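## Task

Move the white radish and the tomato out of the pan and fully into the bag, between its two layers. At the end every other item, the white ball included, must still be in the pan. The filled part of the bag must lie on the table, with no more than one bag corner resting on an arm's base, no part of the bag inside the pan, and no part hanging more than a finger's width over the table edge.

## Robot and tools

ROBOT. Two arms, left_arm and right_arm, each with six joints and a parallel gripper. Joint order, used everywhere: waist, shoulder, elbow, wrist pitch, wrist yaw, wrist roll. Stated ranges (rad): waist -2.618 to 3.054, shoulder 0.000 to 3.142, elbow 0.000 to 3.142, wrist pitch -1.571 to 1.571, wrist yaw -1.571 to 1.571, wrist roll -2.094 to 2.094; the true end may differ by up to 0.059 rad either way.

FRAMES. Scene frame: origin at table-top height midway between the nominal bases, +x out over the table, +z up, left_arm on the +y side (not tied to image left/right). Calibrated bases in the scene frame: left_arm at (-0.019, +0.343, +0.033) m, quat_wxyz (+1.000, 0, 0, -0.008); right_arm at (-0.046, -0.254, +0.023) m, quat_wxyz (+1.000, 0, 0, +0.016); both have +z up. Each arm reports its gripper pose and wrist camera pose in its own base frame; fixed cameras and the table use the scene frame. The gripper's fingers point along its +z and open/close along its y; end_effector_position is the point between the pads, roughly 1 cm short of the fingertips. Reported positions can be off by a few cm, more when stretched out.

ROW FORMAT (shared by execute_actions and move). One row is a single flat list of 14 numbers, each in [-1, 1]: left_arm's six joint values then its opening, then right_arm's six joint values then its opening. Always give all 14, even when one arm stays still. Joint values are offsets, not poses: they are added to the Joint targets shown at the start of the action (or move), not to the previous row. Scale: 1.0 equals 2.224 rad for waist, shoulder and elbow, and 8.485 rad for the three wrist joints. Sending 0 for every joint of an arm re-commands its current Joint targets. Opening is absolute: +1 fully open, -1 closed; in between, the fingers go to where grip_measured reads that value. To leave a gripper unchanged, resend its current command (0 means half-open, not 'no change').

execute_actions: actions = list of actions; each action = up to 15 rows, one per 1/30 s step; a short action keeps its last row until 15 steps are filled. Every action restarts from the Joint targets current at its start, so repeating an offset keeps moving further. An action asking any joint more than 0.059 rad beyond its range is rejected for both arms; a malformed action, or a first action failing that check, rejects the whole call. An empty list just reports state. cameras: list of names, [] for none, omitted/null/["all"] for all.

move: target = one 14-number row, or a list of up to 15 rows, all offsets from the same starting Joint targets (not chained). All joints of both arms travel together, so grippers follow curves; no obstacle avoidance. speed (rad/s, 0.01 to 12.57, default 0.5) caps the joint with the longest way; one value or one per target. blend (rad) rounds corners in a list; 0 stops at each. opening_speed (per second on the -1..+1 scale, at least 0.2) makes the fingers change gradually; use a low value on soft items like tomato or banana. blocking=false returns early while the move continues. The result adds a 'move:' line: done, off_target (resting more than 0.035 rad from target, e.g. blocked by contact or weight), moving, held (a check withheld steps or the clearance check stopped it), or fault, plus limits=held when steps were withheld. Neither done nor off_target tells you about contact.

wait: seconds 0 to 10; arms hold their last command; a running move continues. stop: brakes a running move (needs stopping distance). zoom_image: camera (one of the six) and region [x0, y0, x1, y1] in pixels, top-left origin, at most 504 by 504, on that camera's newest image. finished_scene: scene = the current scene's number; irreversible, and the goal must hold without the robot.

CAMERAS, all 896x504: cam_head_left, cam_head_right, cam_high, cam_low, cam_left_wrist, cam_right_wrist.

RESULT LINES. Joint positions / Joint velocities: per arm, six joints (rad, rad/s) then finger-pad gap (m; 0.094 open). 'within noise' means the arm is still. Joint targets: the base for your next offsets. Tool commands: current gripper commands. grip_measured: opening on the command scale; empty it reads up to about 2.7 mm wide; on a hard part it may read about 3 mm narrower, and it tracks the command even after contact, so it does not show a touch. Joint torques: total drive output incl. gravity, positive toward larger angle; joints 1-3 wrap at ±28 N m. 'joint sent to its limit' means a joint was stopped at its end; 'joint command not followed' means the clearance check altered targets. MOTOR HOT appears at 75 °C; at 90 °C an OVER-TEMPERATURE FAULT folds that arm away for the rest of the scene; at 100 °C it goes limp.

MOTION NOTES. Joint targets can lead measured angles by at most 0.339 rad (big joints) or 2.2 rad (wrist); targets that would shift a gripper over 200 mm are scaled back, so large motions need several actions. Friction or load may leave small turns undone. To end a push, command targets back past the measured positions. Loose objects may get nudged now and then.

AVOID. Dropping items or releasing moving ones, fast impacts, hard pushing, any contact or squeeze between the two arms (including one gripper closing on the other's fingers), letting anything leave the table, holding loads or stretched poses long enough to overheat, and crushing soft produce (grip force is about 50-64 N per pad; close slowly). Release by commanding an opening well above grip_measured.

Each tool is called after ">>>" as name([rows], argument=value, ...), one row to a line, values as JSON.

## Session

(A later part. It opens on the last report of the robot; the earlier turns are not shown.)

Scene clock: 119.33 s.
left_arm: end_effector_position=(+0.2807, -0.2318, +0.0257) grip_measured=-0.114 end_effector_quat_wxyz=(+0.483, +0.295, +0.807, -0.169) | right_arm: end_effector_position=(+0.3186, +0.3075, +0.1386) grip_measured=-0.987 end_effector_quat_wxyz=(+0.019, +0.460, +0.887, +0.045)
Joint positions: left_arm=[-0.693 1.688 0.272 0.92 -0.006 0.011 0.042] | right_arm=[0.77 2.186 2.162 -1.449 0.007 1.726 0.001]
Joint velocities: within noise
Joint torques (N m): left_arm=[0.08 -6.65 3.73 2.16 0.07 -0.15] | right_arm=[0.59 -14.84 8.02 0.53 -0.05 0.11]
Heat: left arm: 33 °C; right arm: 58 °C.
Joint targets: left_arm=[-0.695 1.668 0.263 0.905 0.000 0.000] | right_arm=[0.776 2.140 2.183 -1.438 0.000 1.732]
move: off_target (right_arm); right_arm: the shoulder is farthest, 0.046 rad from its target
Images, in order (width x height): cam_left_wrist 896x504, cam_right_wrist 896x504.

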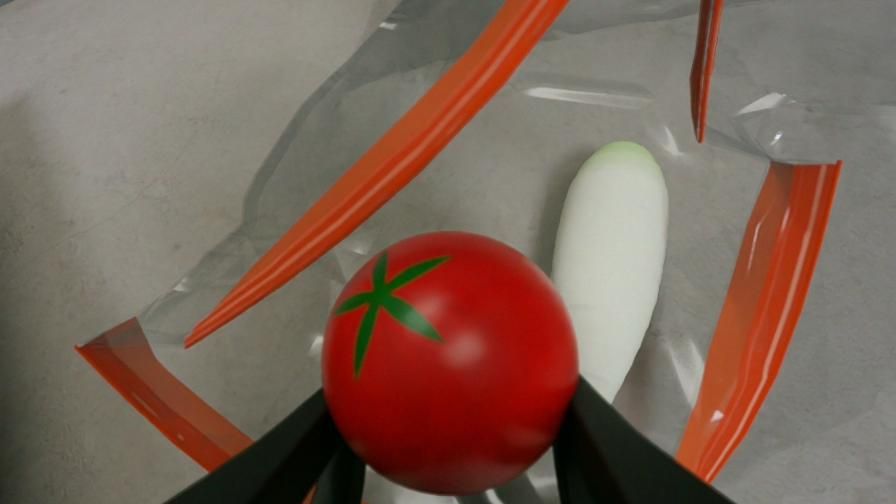

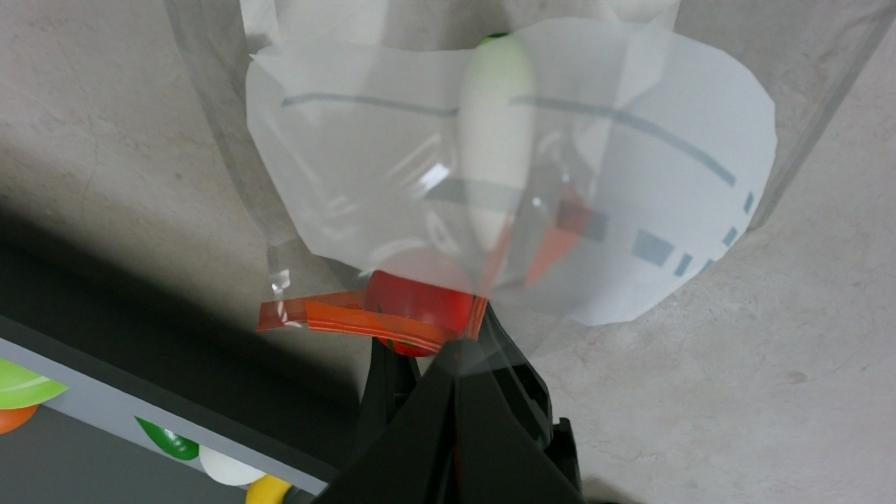

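>>> move(target=[-0.0022,0.1531,0.0434,0.0405,0,0,-0.2,0,0.0135,0,0,0,0,-1], speed=0.25, cameras=["cam_left_wrist","cam_right_wrist"])

Scene clock: 121.60 s.
left_arm: end_effector_position=(+0.3045, -0.2517, +0.0078) grip_measured=-0.114 end_effector_quat_wxyz=(+0.519, +0.287, +0.785, -0.181) | right_arm: end_effector_position=(+0.3188, +0.3076, +0.1386) grip_measured=-0.987 end_effector_quat_wxyz=(+0.019, +0.460, +0.887, +0.046)
Joint positions: left_arm=[-0.693 1.994 0.346 1.241 -0.006 0.011 0.042] | right_arm=[0.77 2.186 2.162 -1.448 0.007 1.726 0.001]
Joint velocities: within noise
Joint torques (N m): left_arm=[-0.35 -5.44 4.45 2.47 0.07 -0.16] | right_arm=[0.59 -12.33 8.05 0.47 -0.05 0.11]
Heat: left arm: 33 °C; right arm: 58 °C.
Joint targets: left_arm=[-0.700 2.009 0.359 1.249 0.000 0.000] | right_arm=[0.776 2.170 2.183 -1.438 0.000 1.732]
move: done
Images, in order (width x height): cam_left_wrist 896x504, cam_right_wrist 896x504.

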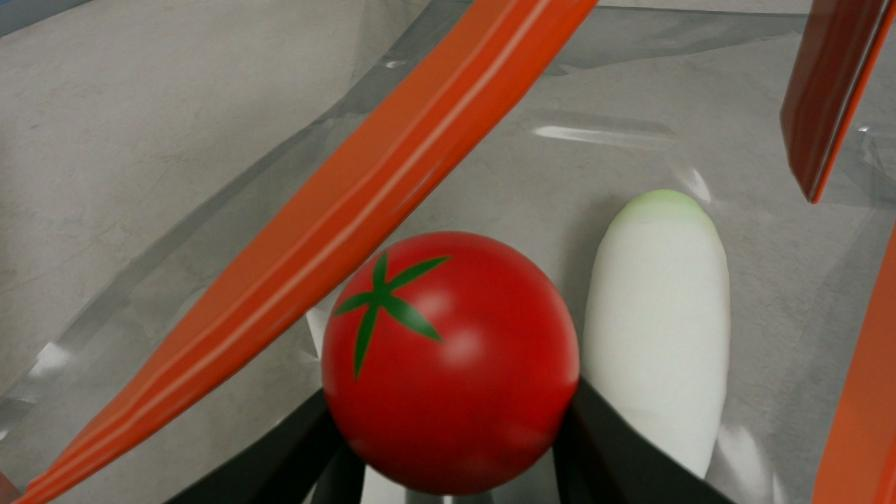

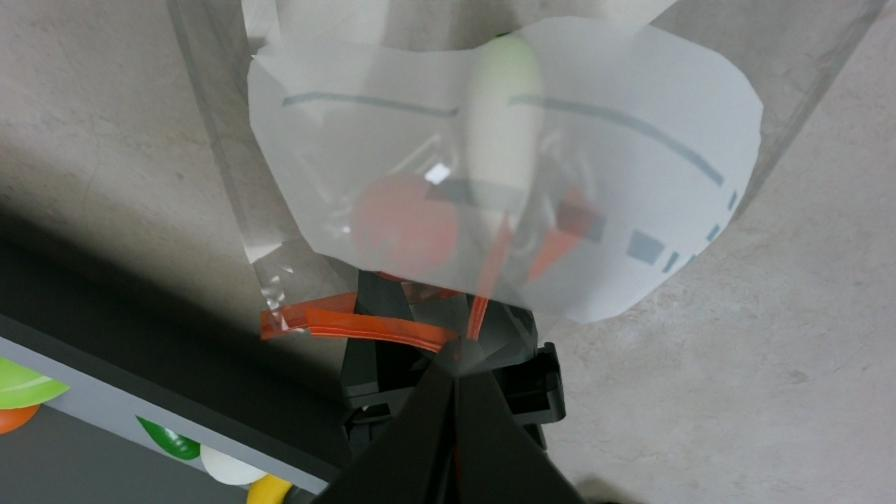

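>>> move(target=[0,0,0,0,0,0,0.3,0,0,0,0,0,0,-1], opening_speed=0.4, cameras=["cam_left_wrist","cam_right_wrist"])

Scene clock: 123.30 s.
left_arm: end_effector_position=(+0.3048, -0.2519, +0.0085) grip_measured=+0.298 end_effector_quat_wxyz=(+0.520, +0.286, +0.784, -0.182) | right_arm: end_effector_position=(+0.3188, +0.3076, +0.1386) grip_measured=-0.987 end_effector_quat_wxyz=(+0.019, +0.460, +0.887, +0.046)
Joint positions: left_arm=[-0.693 1.994 0.346 1.244 -0.006 0.011 0.061] | right_arm=[0.77 2.186 2.162 -1.448 0.007 1.726 0.001]
Joint velocities: within noise
Joint torques (N m): left_arm=[-0.31 -5.48 4.48 2.42 0.07 -0.14] | right_arm=[0.61 -12.31 8.03 0.47 -0.05 0.11]
Heat: left arm: 34 °C; right arm: 58 °C.
Joint targets: left_arm=[-0.700 2.009 0.359 1.249 0.000 0.000] | right_arm=[0.776 2.170 2.183 -1.438 0.000 1.732]
move: done
Images, in order (width x height): cam_left_wrist 896x504, cam_right_wrist 896x504.

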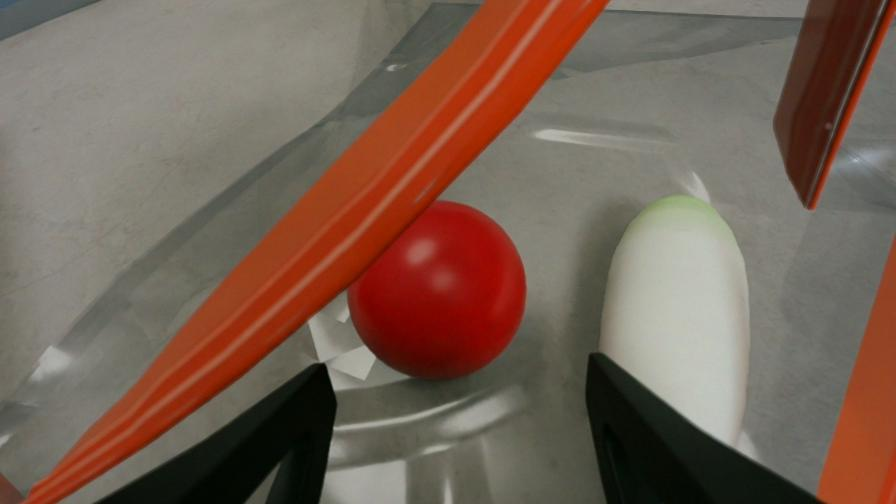

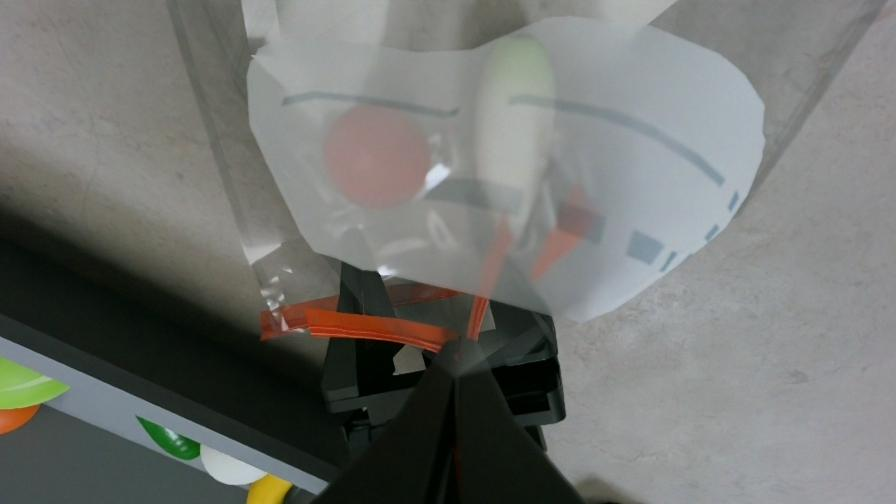

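>>> move([
  [0.0022,-0.1531,-0.0434,-0.0405,0,0,0.3,0,0,0,0,0,0,-1],
  [0.0022,-0.4083,-0.0607,-0.1203,0,0,0.3,0,0,0,0,0,0,-1],
  [0.02,-0.4753,0.0949,-0.2084,0,0,0.3,0,0,0,0,0,0,-1],
], speed=0.4, blend=0.05)

>>> zoom_image(camera="cam_head_left", region=[280, 200, 480, 350])

Scene clock: 128.87 s.
left_arm: end_effector_position=(+0.2113, -0.1635, +0.0919) grip_measured=+0.298 end_effector_quat_wxyz=(+0.306, +0.312, +0.894, -0.100) | right_arm: end_effector_position=(+0.3188, +0.3076, +0.1386) grip_measured=-0.987 end_effector_quat_wxyz=(+0.019, +0.460, +0.887, +0.046)
Joint positions: left_arm=[-0.662 0.961 0.549 -0.503 -0.006 0.011 0.061] | right_arm=[0.77 2.186 2.162 -1.448 0.007 1.726 0.001]
Joint velocities: within noise
Joint torques (N m): left_arm=[0.73 -2.54 10.28 1.63 0.07 -0.16] | right_arm=[0.61 -12.31 8.03 0.47 -0.04 0.11]
Heat: left arm: 34 °C; right arm: 57 °C.
Joint targets: left_arm=[-0.656 0.952 0.571 -0.519 0.000 0.000] | right_arm=[0.776 2.170 2.183 -1.438 0.000 1.732]
move: done

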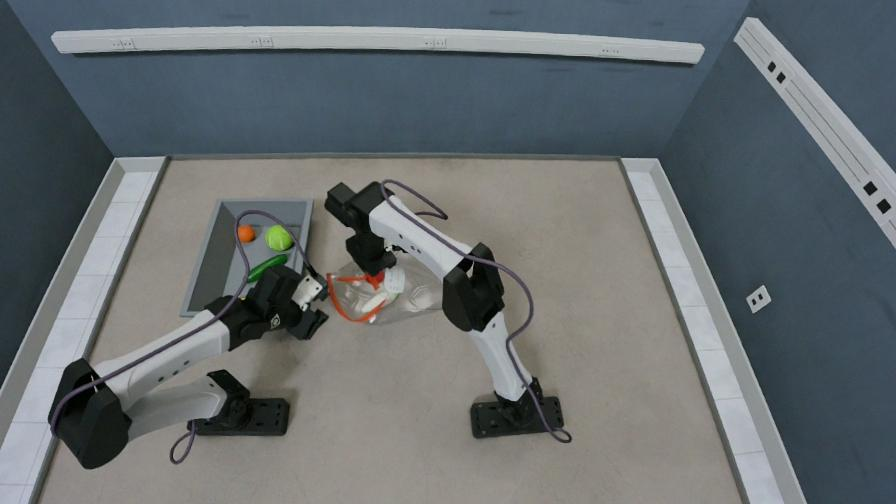

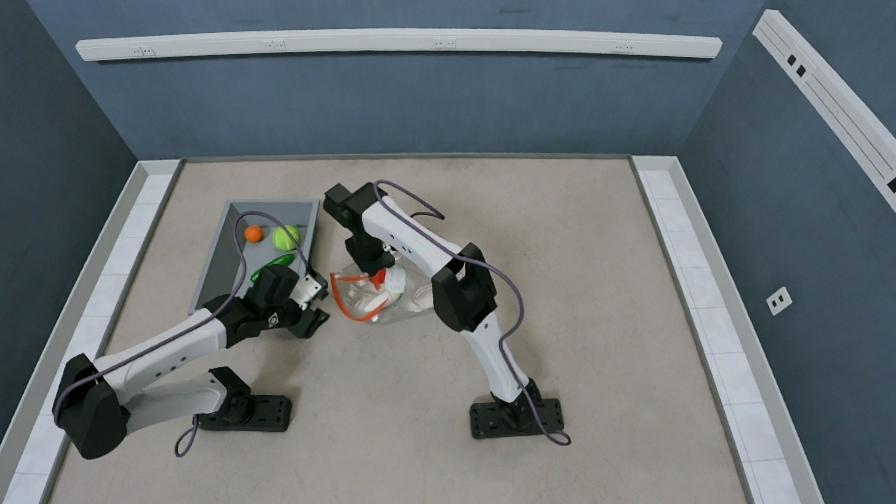

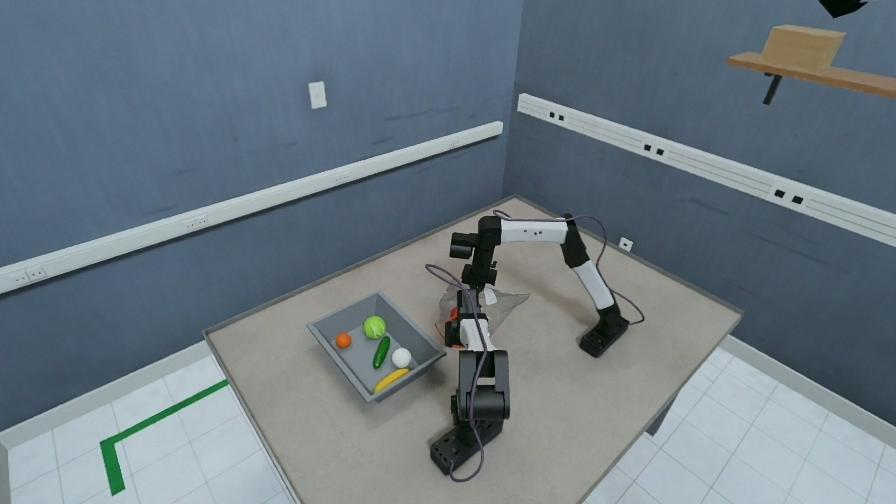

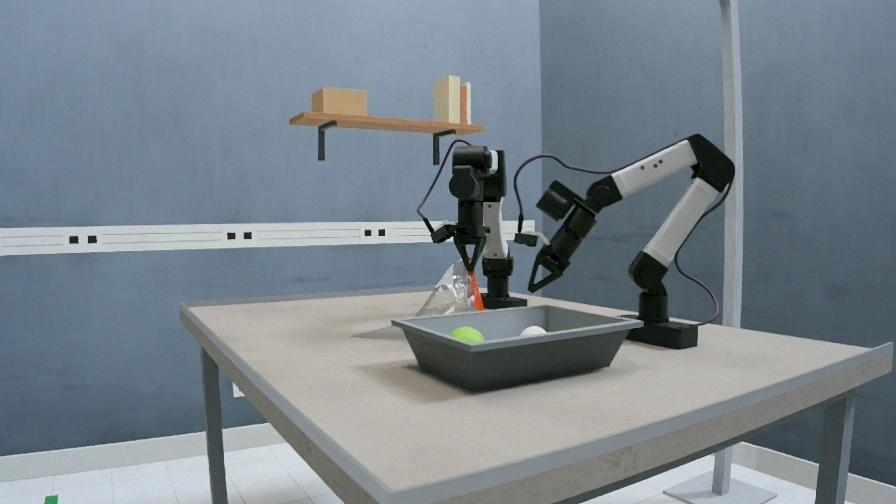

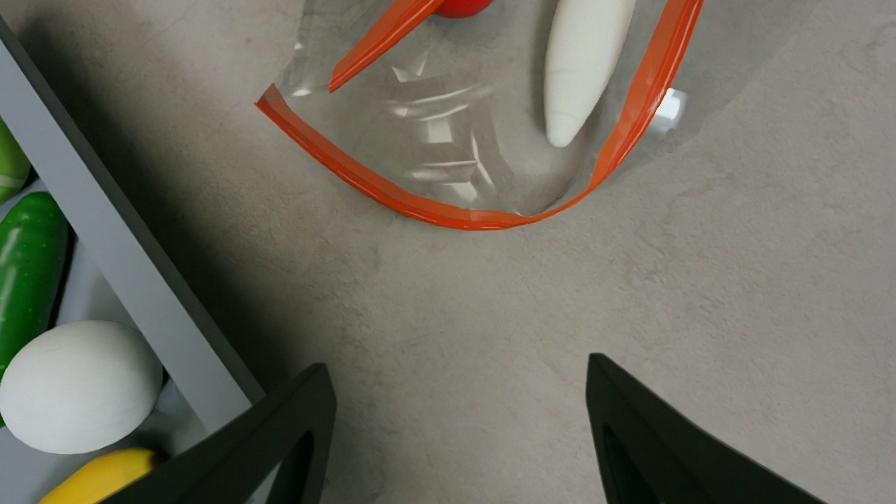

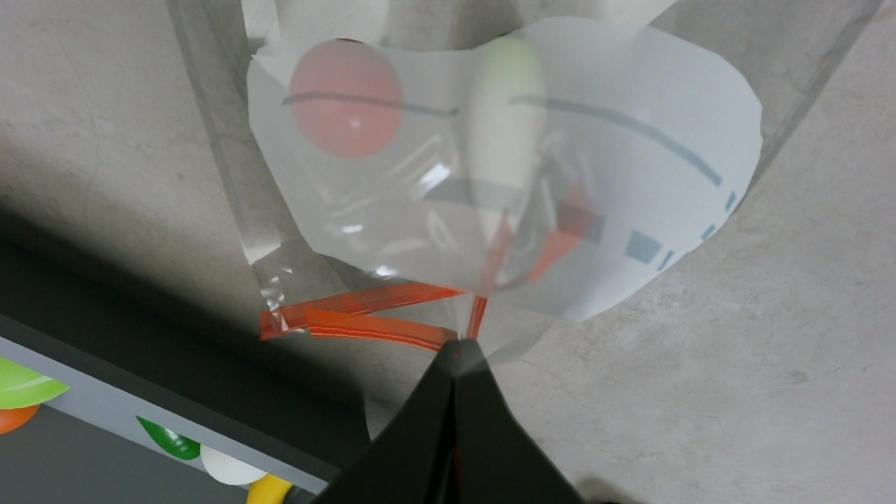

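Scaled by 2.520 from the camera's 896x504 image, which has a finer 1280x720 frame.

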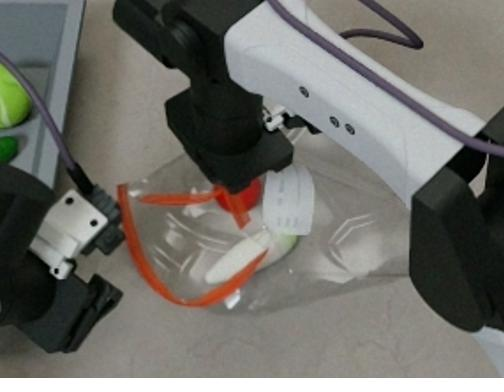

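>>> move([
  [-0.0647,0.067,-0.156,0.088,0,0,-0.95,0,0,0,0,0,0,-1],
  [-0.0654,0.4651,-0.1875,0.2241,0,0,-0.95,0,0,0,0,0,0,-1],
], speed=0.4, blend=[0.05,0], cameras=["cam_left_wrist","cam_right_wrist","cam_head_left"])

Scene clock: 135.40 s.
left_arm: end_effector_position=(+0.2430, -0.2457, +0.0002) grip_measured=-0.948 end_effector_quat_wxyz=(+0.497, +0.329, +0.777, -0.203) | right_arm: end_effector_position=(+0.3188, +0.3076, +0.1386) grip_measured=-0.987 end_effector_quat_wxyz=(+0.019, +0.460, +0.887, +0.046)
Joint positions: left_arm=[-0.794 1.973 0.16 1.377 -0.006 0.011 0.002] | right_arm=[0.77 2.186 2.162 -1.448 0.007 1.726 0.001]
Joint velocities: within noise
Joint torques (N m): left_arm=[-0.32 -4.46 1.39 2.42 0.07 -0.15] | right_arm=[0.61 -12.33 8.03 0.47 -0.05 0.11]
Heat: left arm: 34 °C; right arm: 57 °C.
Joint targets: left_arm=[-0.801 1.986 0.154 1.382 0.000 0.000] | right_arm=[0.776 2.170 2.183 -1.438 0.000 1.732]
move: done
Images, in order (width x height): cam_head_left 896x504, cam_left_wrist 896x504, cam_right_wrist 896x504.

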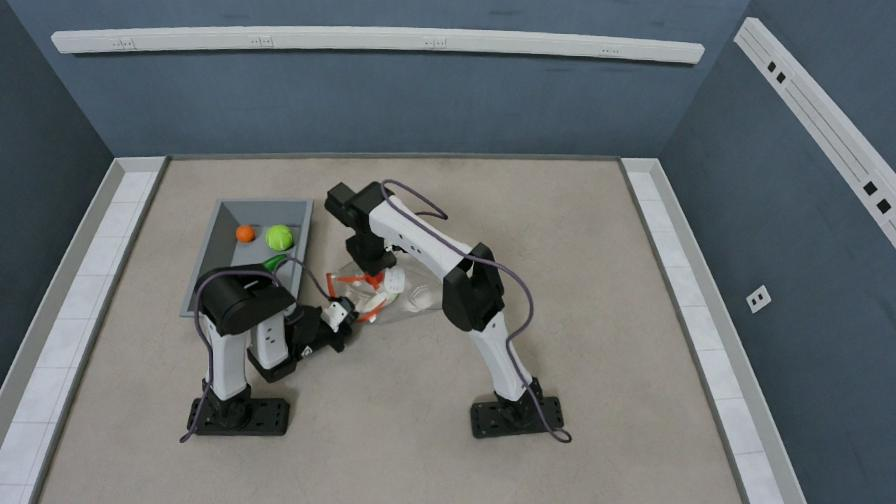

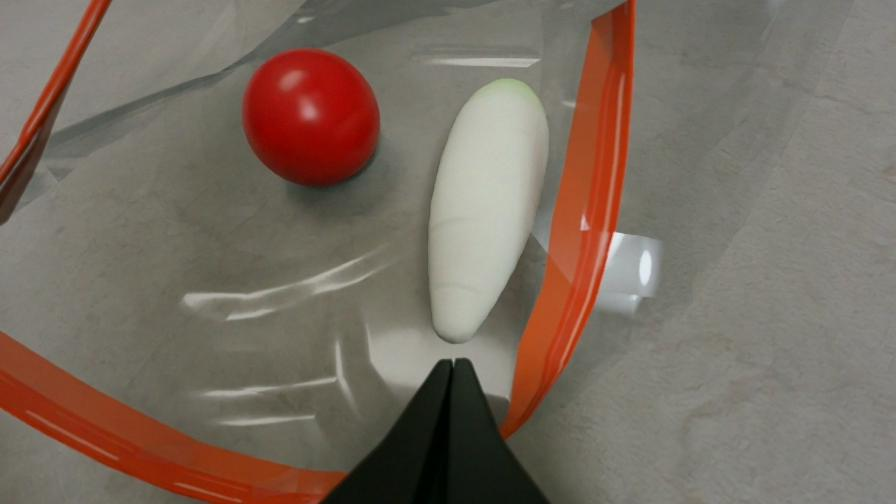

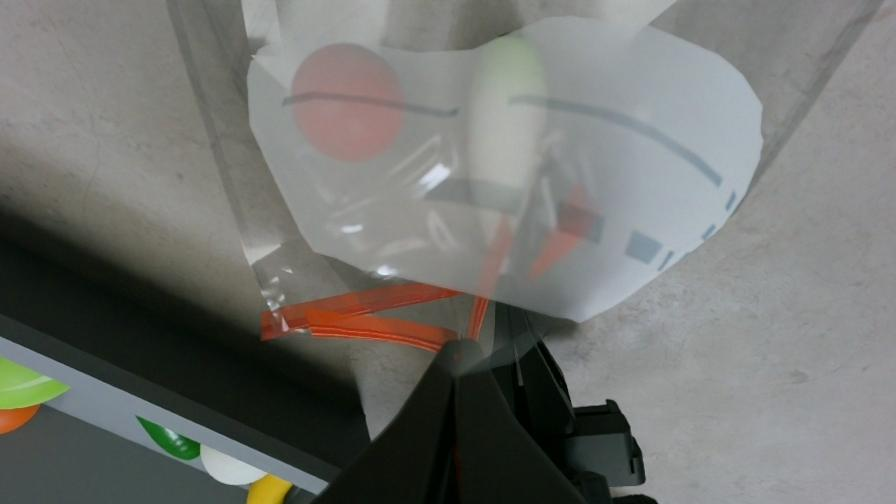

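>>> move(target=[-0.007,0.0132,0.0836,-0.0185,0,0,-0.95,0,0,0,0,0,0,-1], speed=0.15, cameras=["cam_left_wrist","cam_right_wrist"])

Scene clock: 137.43 s.
left_arm: end_effector_position=(+0.2689, -0.2807, +0.0018) grip_measured=-0.948 end_effector_quat_wxyz=(+0.499, +0.334, +0.772, -0.208) | right_arm: end_effector_position=(+0.3188, +0.3076, +0.1386) grip_measured=-0.987 end_effector_quat_wxyz=(+0.019, +0.460, +0.887, +0.046)
Joint positions: left_arm=[-0.81 1.999 0.329 1.243 -0.006 0.011 0.002] | right_arm=[0.77 2.186 2.162 -1.448 0.007 1.726 0.001]
Joint velocities: within noise
Joint torques (N m): left_arm=[-0.32 -5.26 4.01 2.18 0.08 -0.15] | right_arm=[0.62 -12.33 8.03 0.47 -0.04 0.11]
Heat: left arm: 34 °C; right arm: 57 °C.
Joint targets: left_arm=[-0.817 2.016 0.340 1.225 0.000 0.000] | right_arm=[0.776 2.170 2.183 -1.438 0.000 1.732]
move: done
Images, in order (width x height): cam_left_wrist 896x504, cam_right_wrist 896x504.

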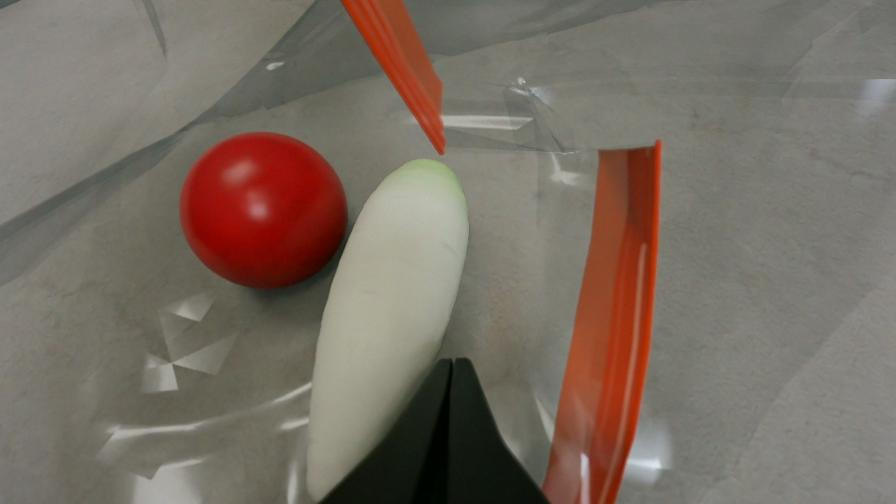

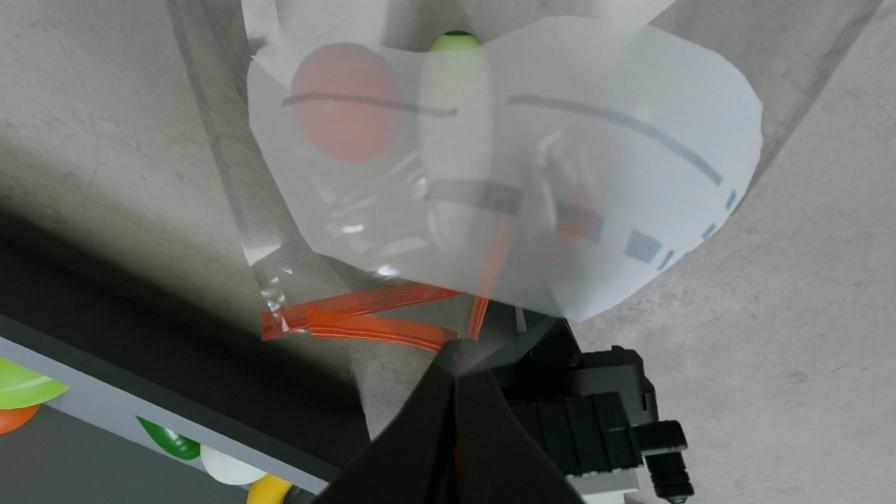

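>>> move([
  [0.0072,-0.0135,-0.0836,0.0185,0,0,-0.9,0,0,0,0,0,0,-1],
  [0.0076,-0.4114,-0.0522,-0.1175,0,0,-0.9,0,0,0,0,0,0,-1],
  [0.1,-0.4784,0.1039,-0.2055,0,0,-0.9,0,0,0,0,0,0,-1],
], speed=0.5, blend=0.05, cameras=["cam_left_wrist","cam_right_wrist","cam_head_left"])

Scene clock: 143.47 s.
left_arm: end_effector_position=(+0.2213, -0.1502, +0.0923) grip_measured=-0.902 end_effector_quat_wxyz=(+0.310, +0.284, +0.903, -0.091) | right_arm: end_effector_position=(+0.3188, +0.3076, +0.1386) grip_measured=-0.987 end_effector_quat_wxyz=(+0.019, +0.460, +0.887, +0.046)
Joint positions: left_arm=[-0.6 0.96 0.549 -0.503 -0.006 0.011 0.005] | right_arm=[0.77 2.186 2.162 -1.448 0.007 1.726 0.001]
Joint velocities: within noise
Joint torques (N m): left_arm=[0.66 -2.51 10.21 1.58 0.06 -0.14] | right_arm=[0.59 -12.33 8.03 0.47 -0.05 0.11]
Heat: left arm: 35 °C; right arm: 57 °C.
Joint targets: left_arm=[-0.594 0.952 0.570 -0.519 0.000 0.000] | right_arm=[0.776 2.170 2.183 -1.438 0.000 1.732]
move: done
Images, in order (width x height): cam_head_left 896x504, cam_left_wrist 896x504, cam_right_wrist 896x504.

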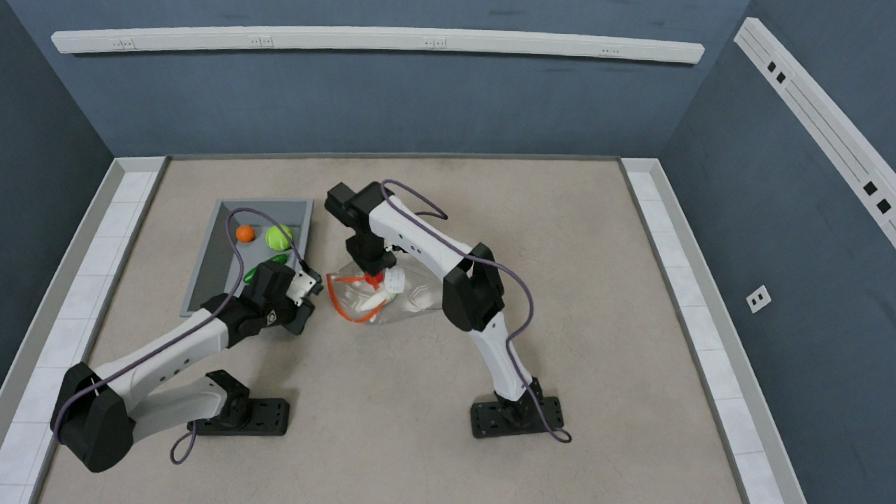

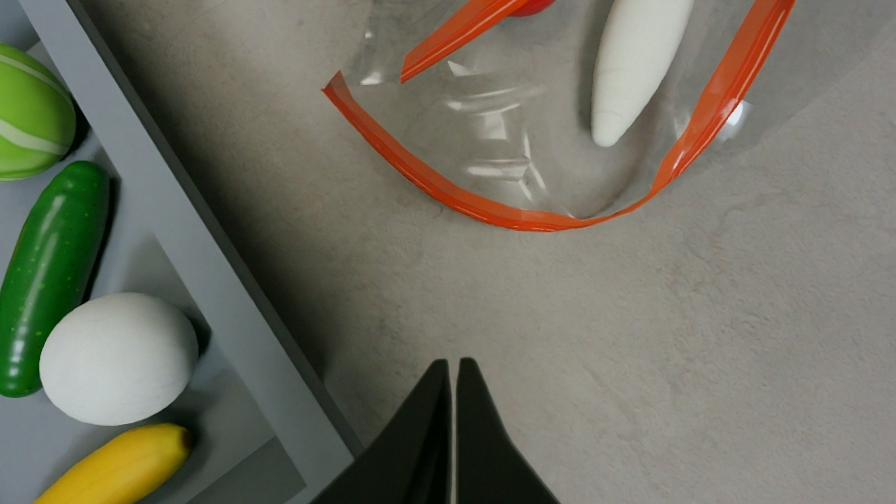

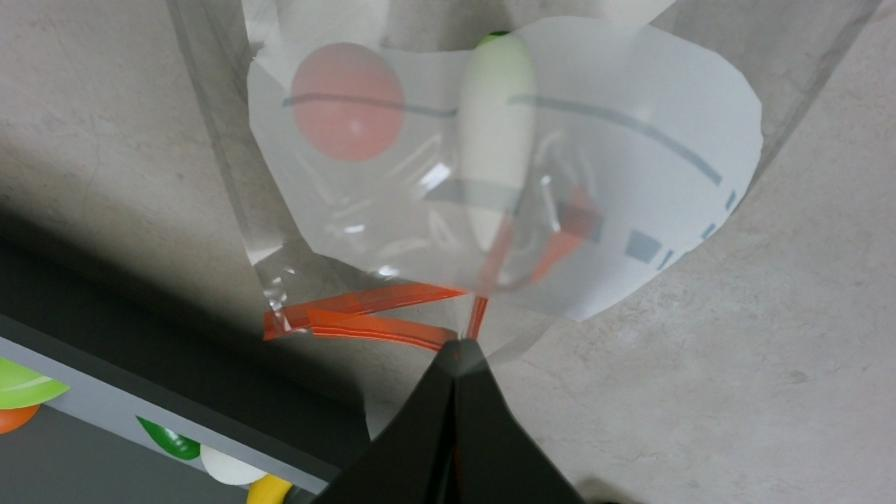

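>>> move([
  [0.225,0,0,0,0,0,-0.9,0,0,0,0,0,0,-1],
  [0.225,0,0,0,0,0,-0.9,0.0661,0.0785,-0.1231,0.0357,0,0.0174,-1],
], speed=[0.6,0.2])

>>> zoom_image(camera="cam_head_left", region=[280, 200, 480, 350])

Scene clock: 146.97 s.
left_arm: end_effector_position=(+0.2660, -0.0257, +0.0921) grip_measured=-0.902 end_effector_quat_wxyz=(+0.322, +0.051, +0.945, -0.012) | right_arm: end_effector_position=(+0.2750, +0.3581, +0.0141) grip_measured=-0.987 end_effector_quat_wxyz=(+0.004, +0.459, +0.889, +0.002)
Joint positions: left_arm=[-0.1 0.96 0.549 -0.504 -0.005 0.01 0.005] | right_arm=[0.919 2.331 1.912 -1.146 0.007 1.872 0.001]
Joint velocities: within noise
Joint torques (N m): left_arm=[0.66 -2.54 10.18 1.63 0.07 -0.14] | right_arm=[0.53 -10.65 5.63 0.31 -0.05 0.15]
Heat: left arm: 34 °C; right arm: 56 °C.
Joint targets: left_arm=[-0.094 0.952 0.570 -0.519 0.000 0.000] | right_arm=[0.923 2.345 1.910 -1.135 0.000 1.880]
move: done

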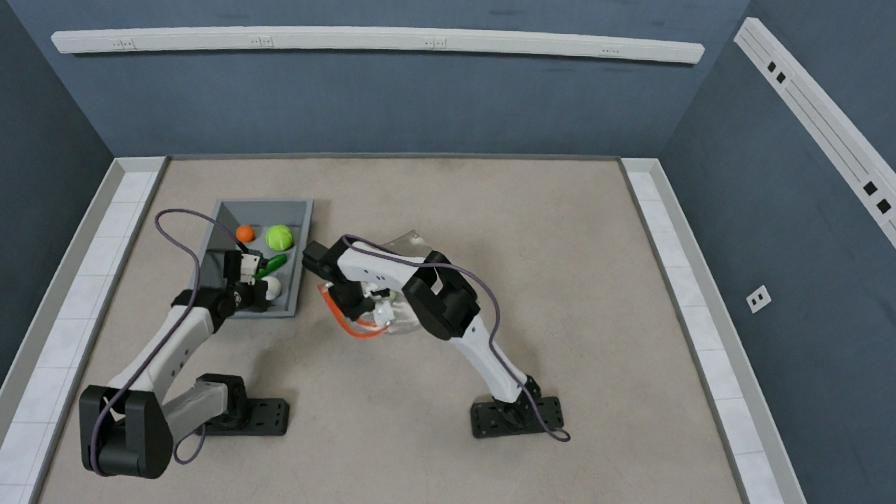

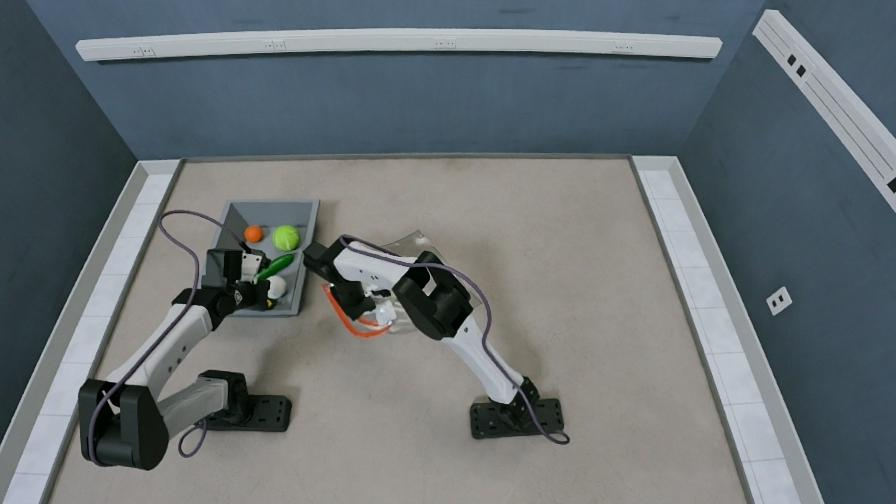

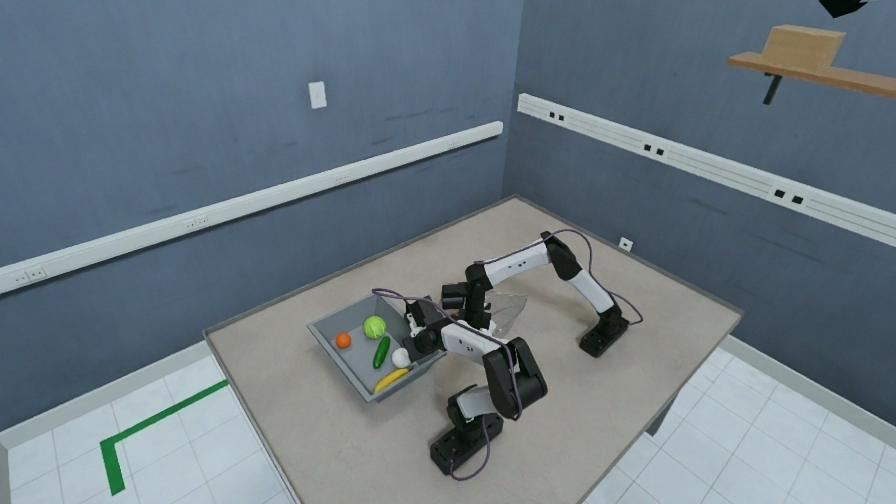

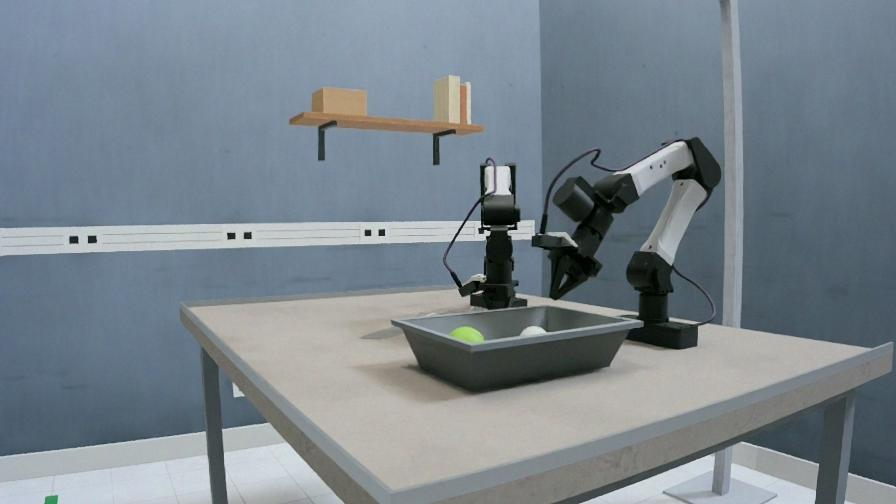

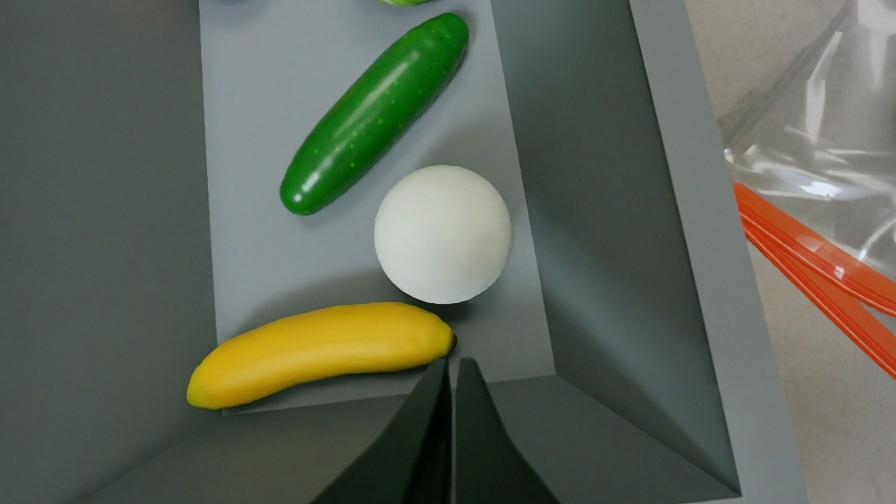

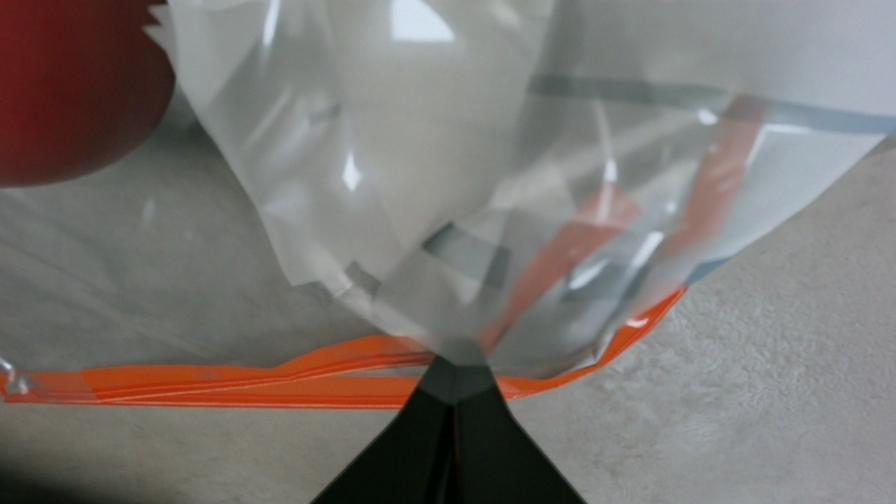

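Scaled by 2.520 from the camera's 896x504 image, which has a finer 1280x720 frame.

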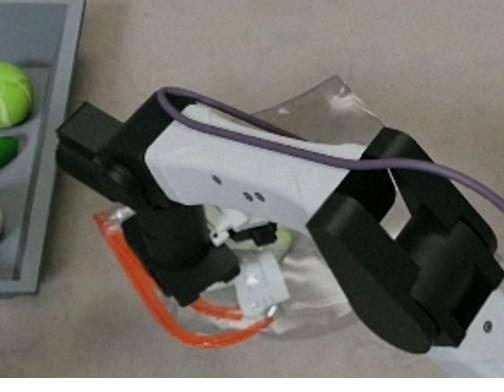

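>>> move([
  [0,0,0,0,0,0,-0.9,0,0,0,0,0,0,-0.6],
  [0,0,0,0,0,0,-0.9,0,-0.0306,0.06,-0.0246,0,0,-0.6],
], speed=0.2, opening_speed=0.4, cameras=["cam_right_wrist","cam_head_left","cam_left_wrist"])

>>> zoom_image(camera="cam_head_left", region=[280, 200, 480, 350])

Scene clock: 150.00 s.
left_arm: end_effector_position=(+0.2660, -0.0257, +0.0921) grip_measured=-0.902 end_effector_quat_wxyz=(+0.322, +0.051, +0.945, -0.012) | right_arm: end_effector_position=(+0.2647, +0.3448, +0.0413) grip_measured=-0.601 end_effector_quat_wxyz=(-0.003, +0.459, +0.888, -0.038)
Joint positions: left_arm=[-0.1 0.96 0.549 -0.504 -0.005 0.01 0.005] | right_arm=[0.919 2.331 2.018 -1.334 0.007 1.873 0.019]
Joint velocities: within noise
Joint torques (N m): left_arm=[0.68 -2.54 10.17 1.63 0.05 -0.15] | right_arm=[0.47 -16.53 8.21 -0.02 -0.04 0.13]
Heat: left arm: 34 °C; right arm: 56 °C.
Joint targets: left_arm=[-0.094 0.952 0.570 -0.519 0.000 0.000] | right_arm=[0.923 2.277 2.043 -1.344 0.000 1.879]
move: off_target (right_arm); right_arm: the shoulder is farthest, 0.054 rad from its target
Images, in order (width x height): cam_head_left 896x504, cam_left_wrist 896x504, cam_right_wrist 896x504.

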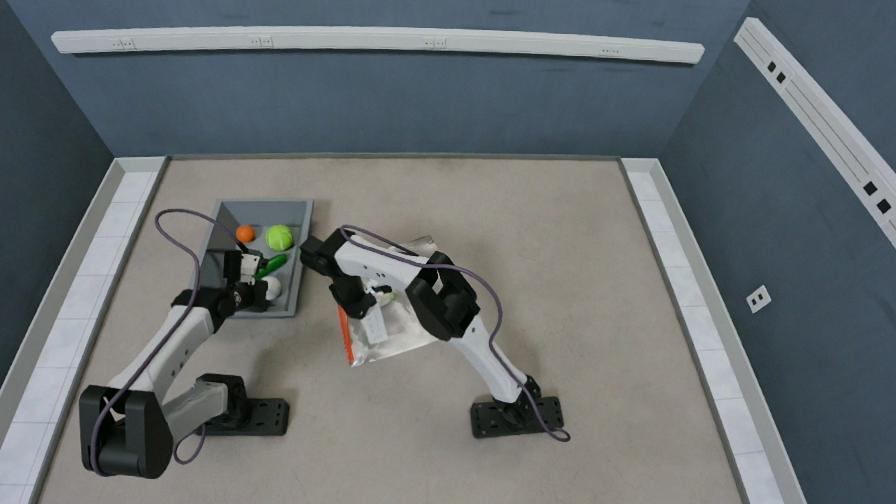

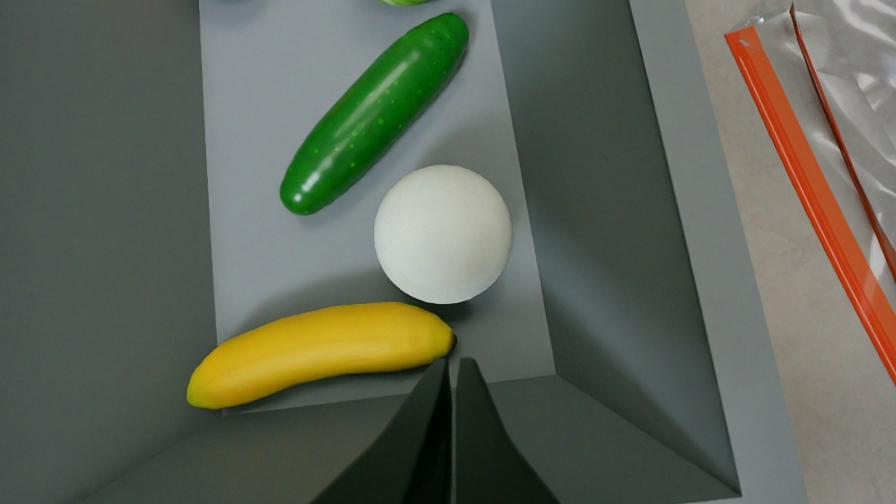

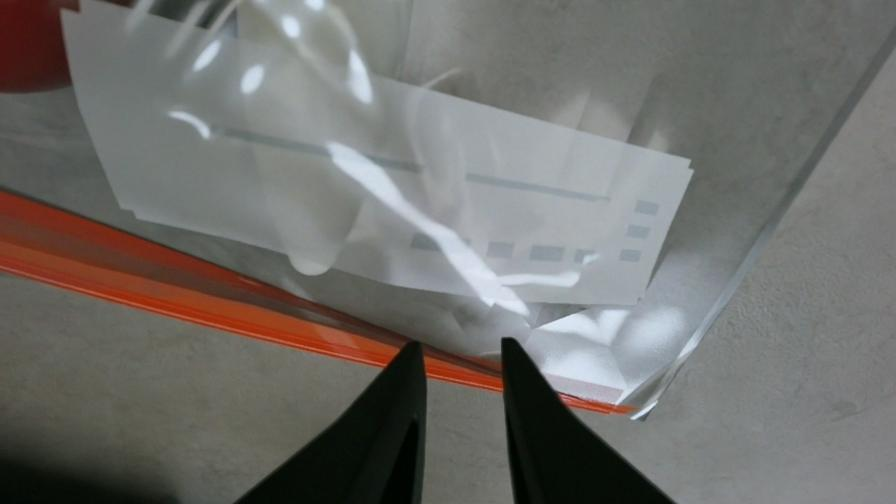

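Scaled by 2.520 from the camera's 896x504 image, which has a finer 1280x720 frame.

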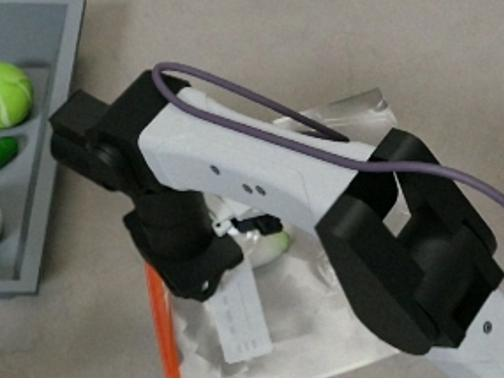

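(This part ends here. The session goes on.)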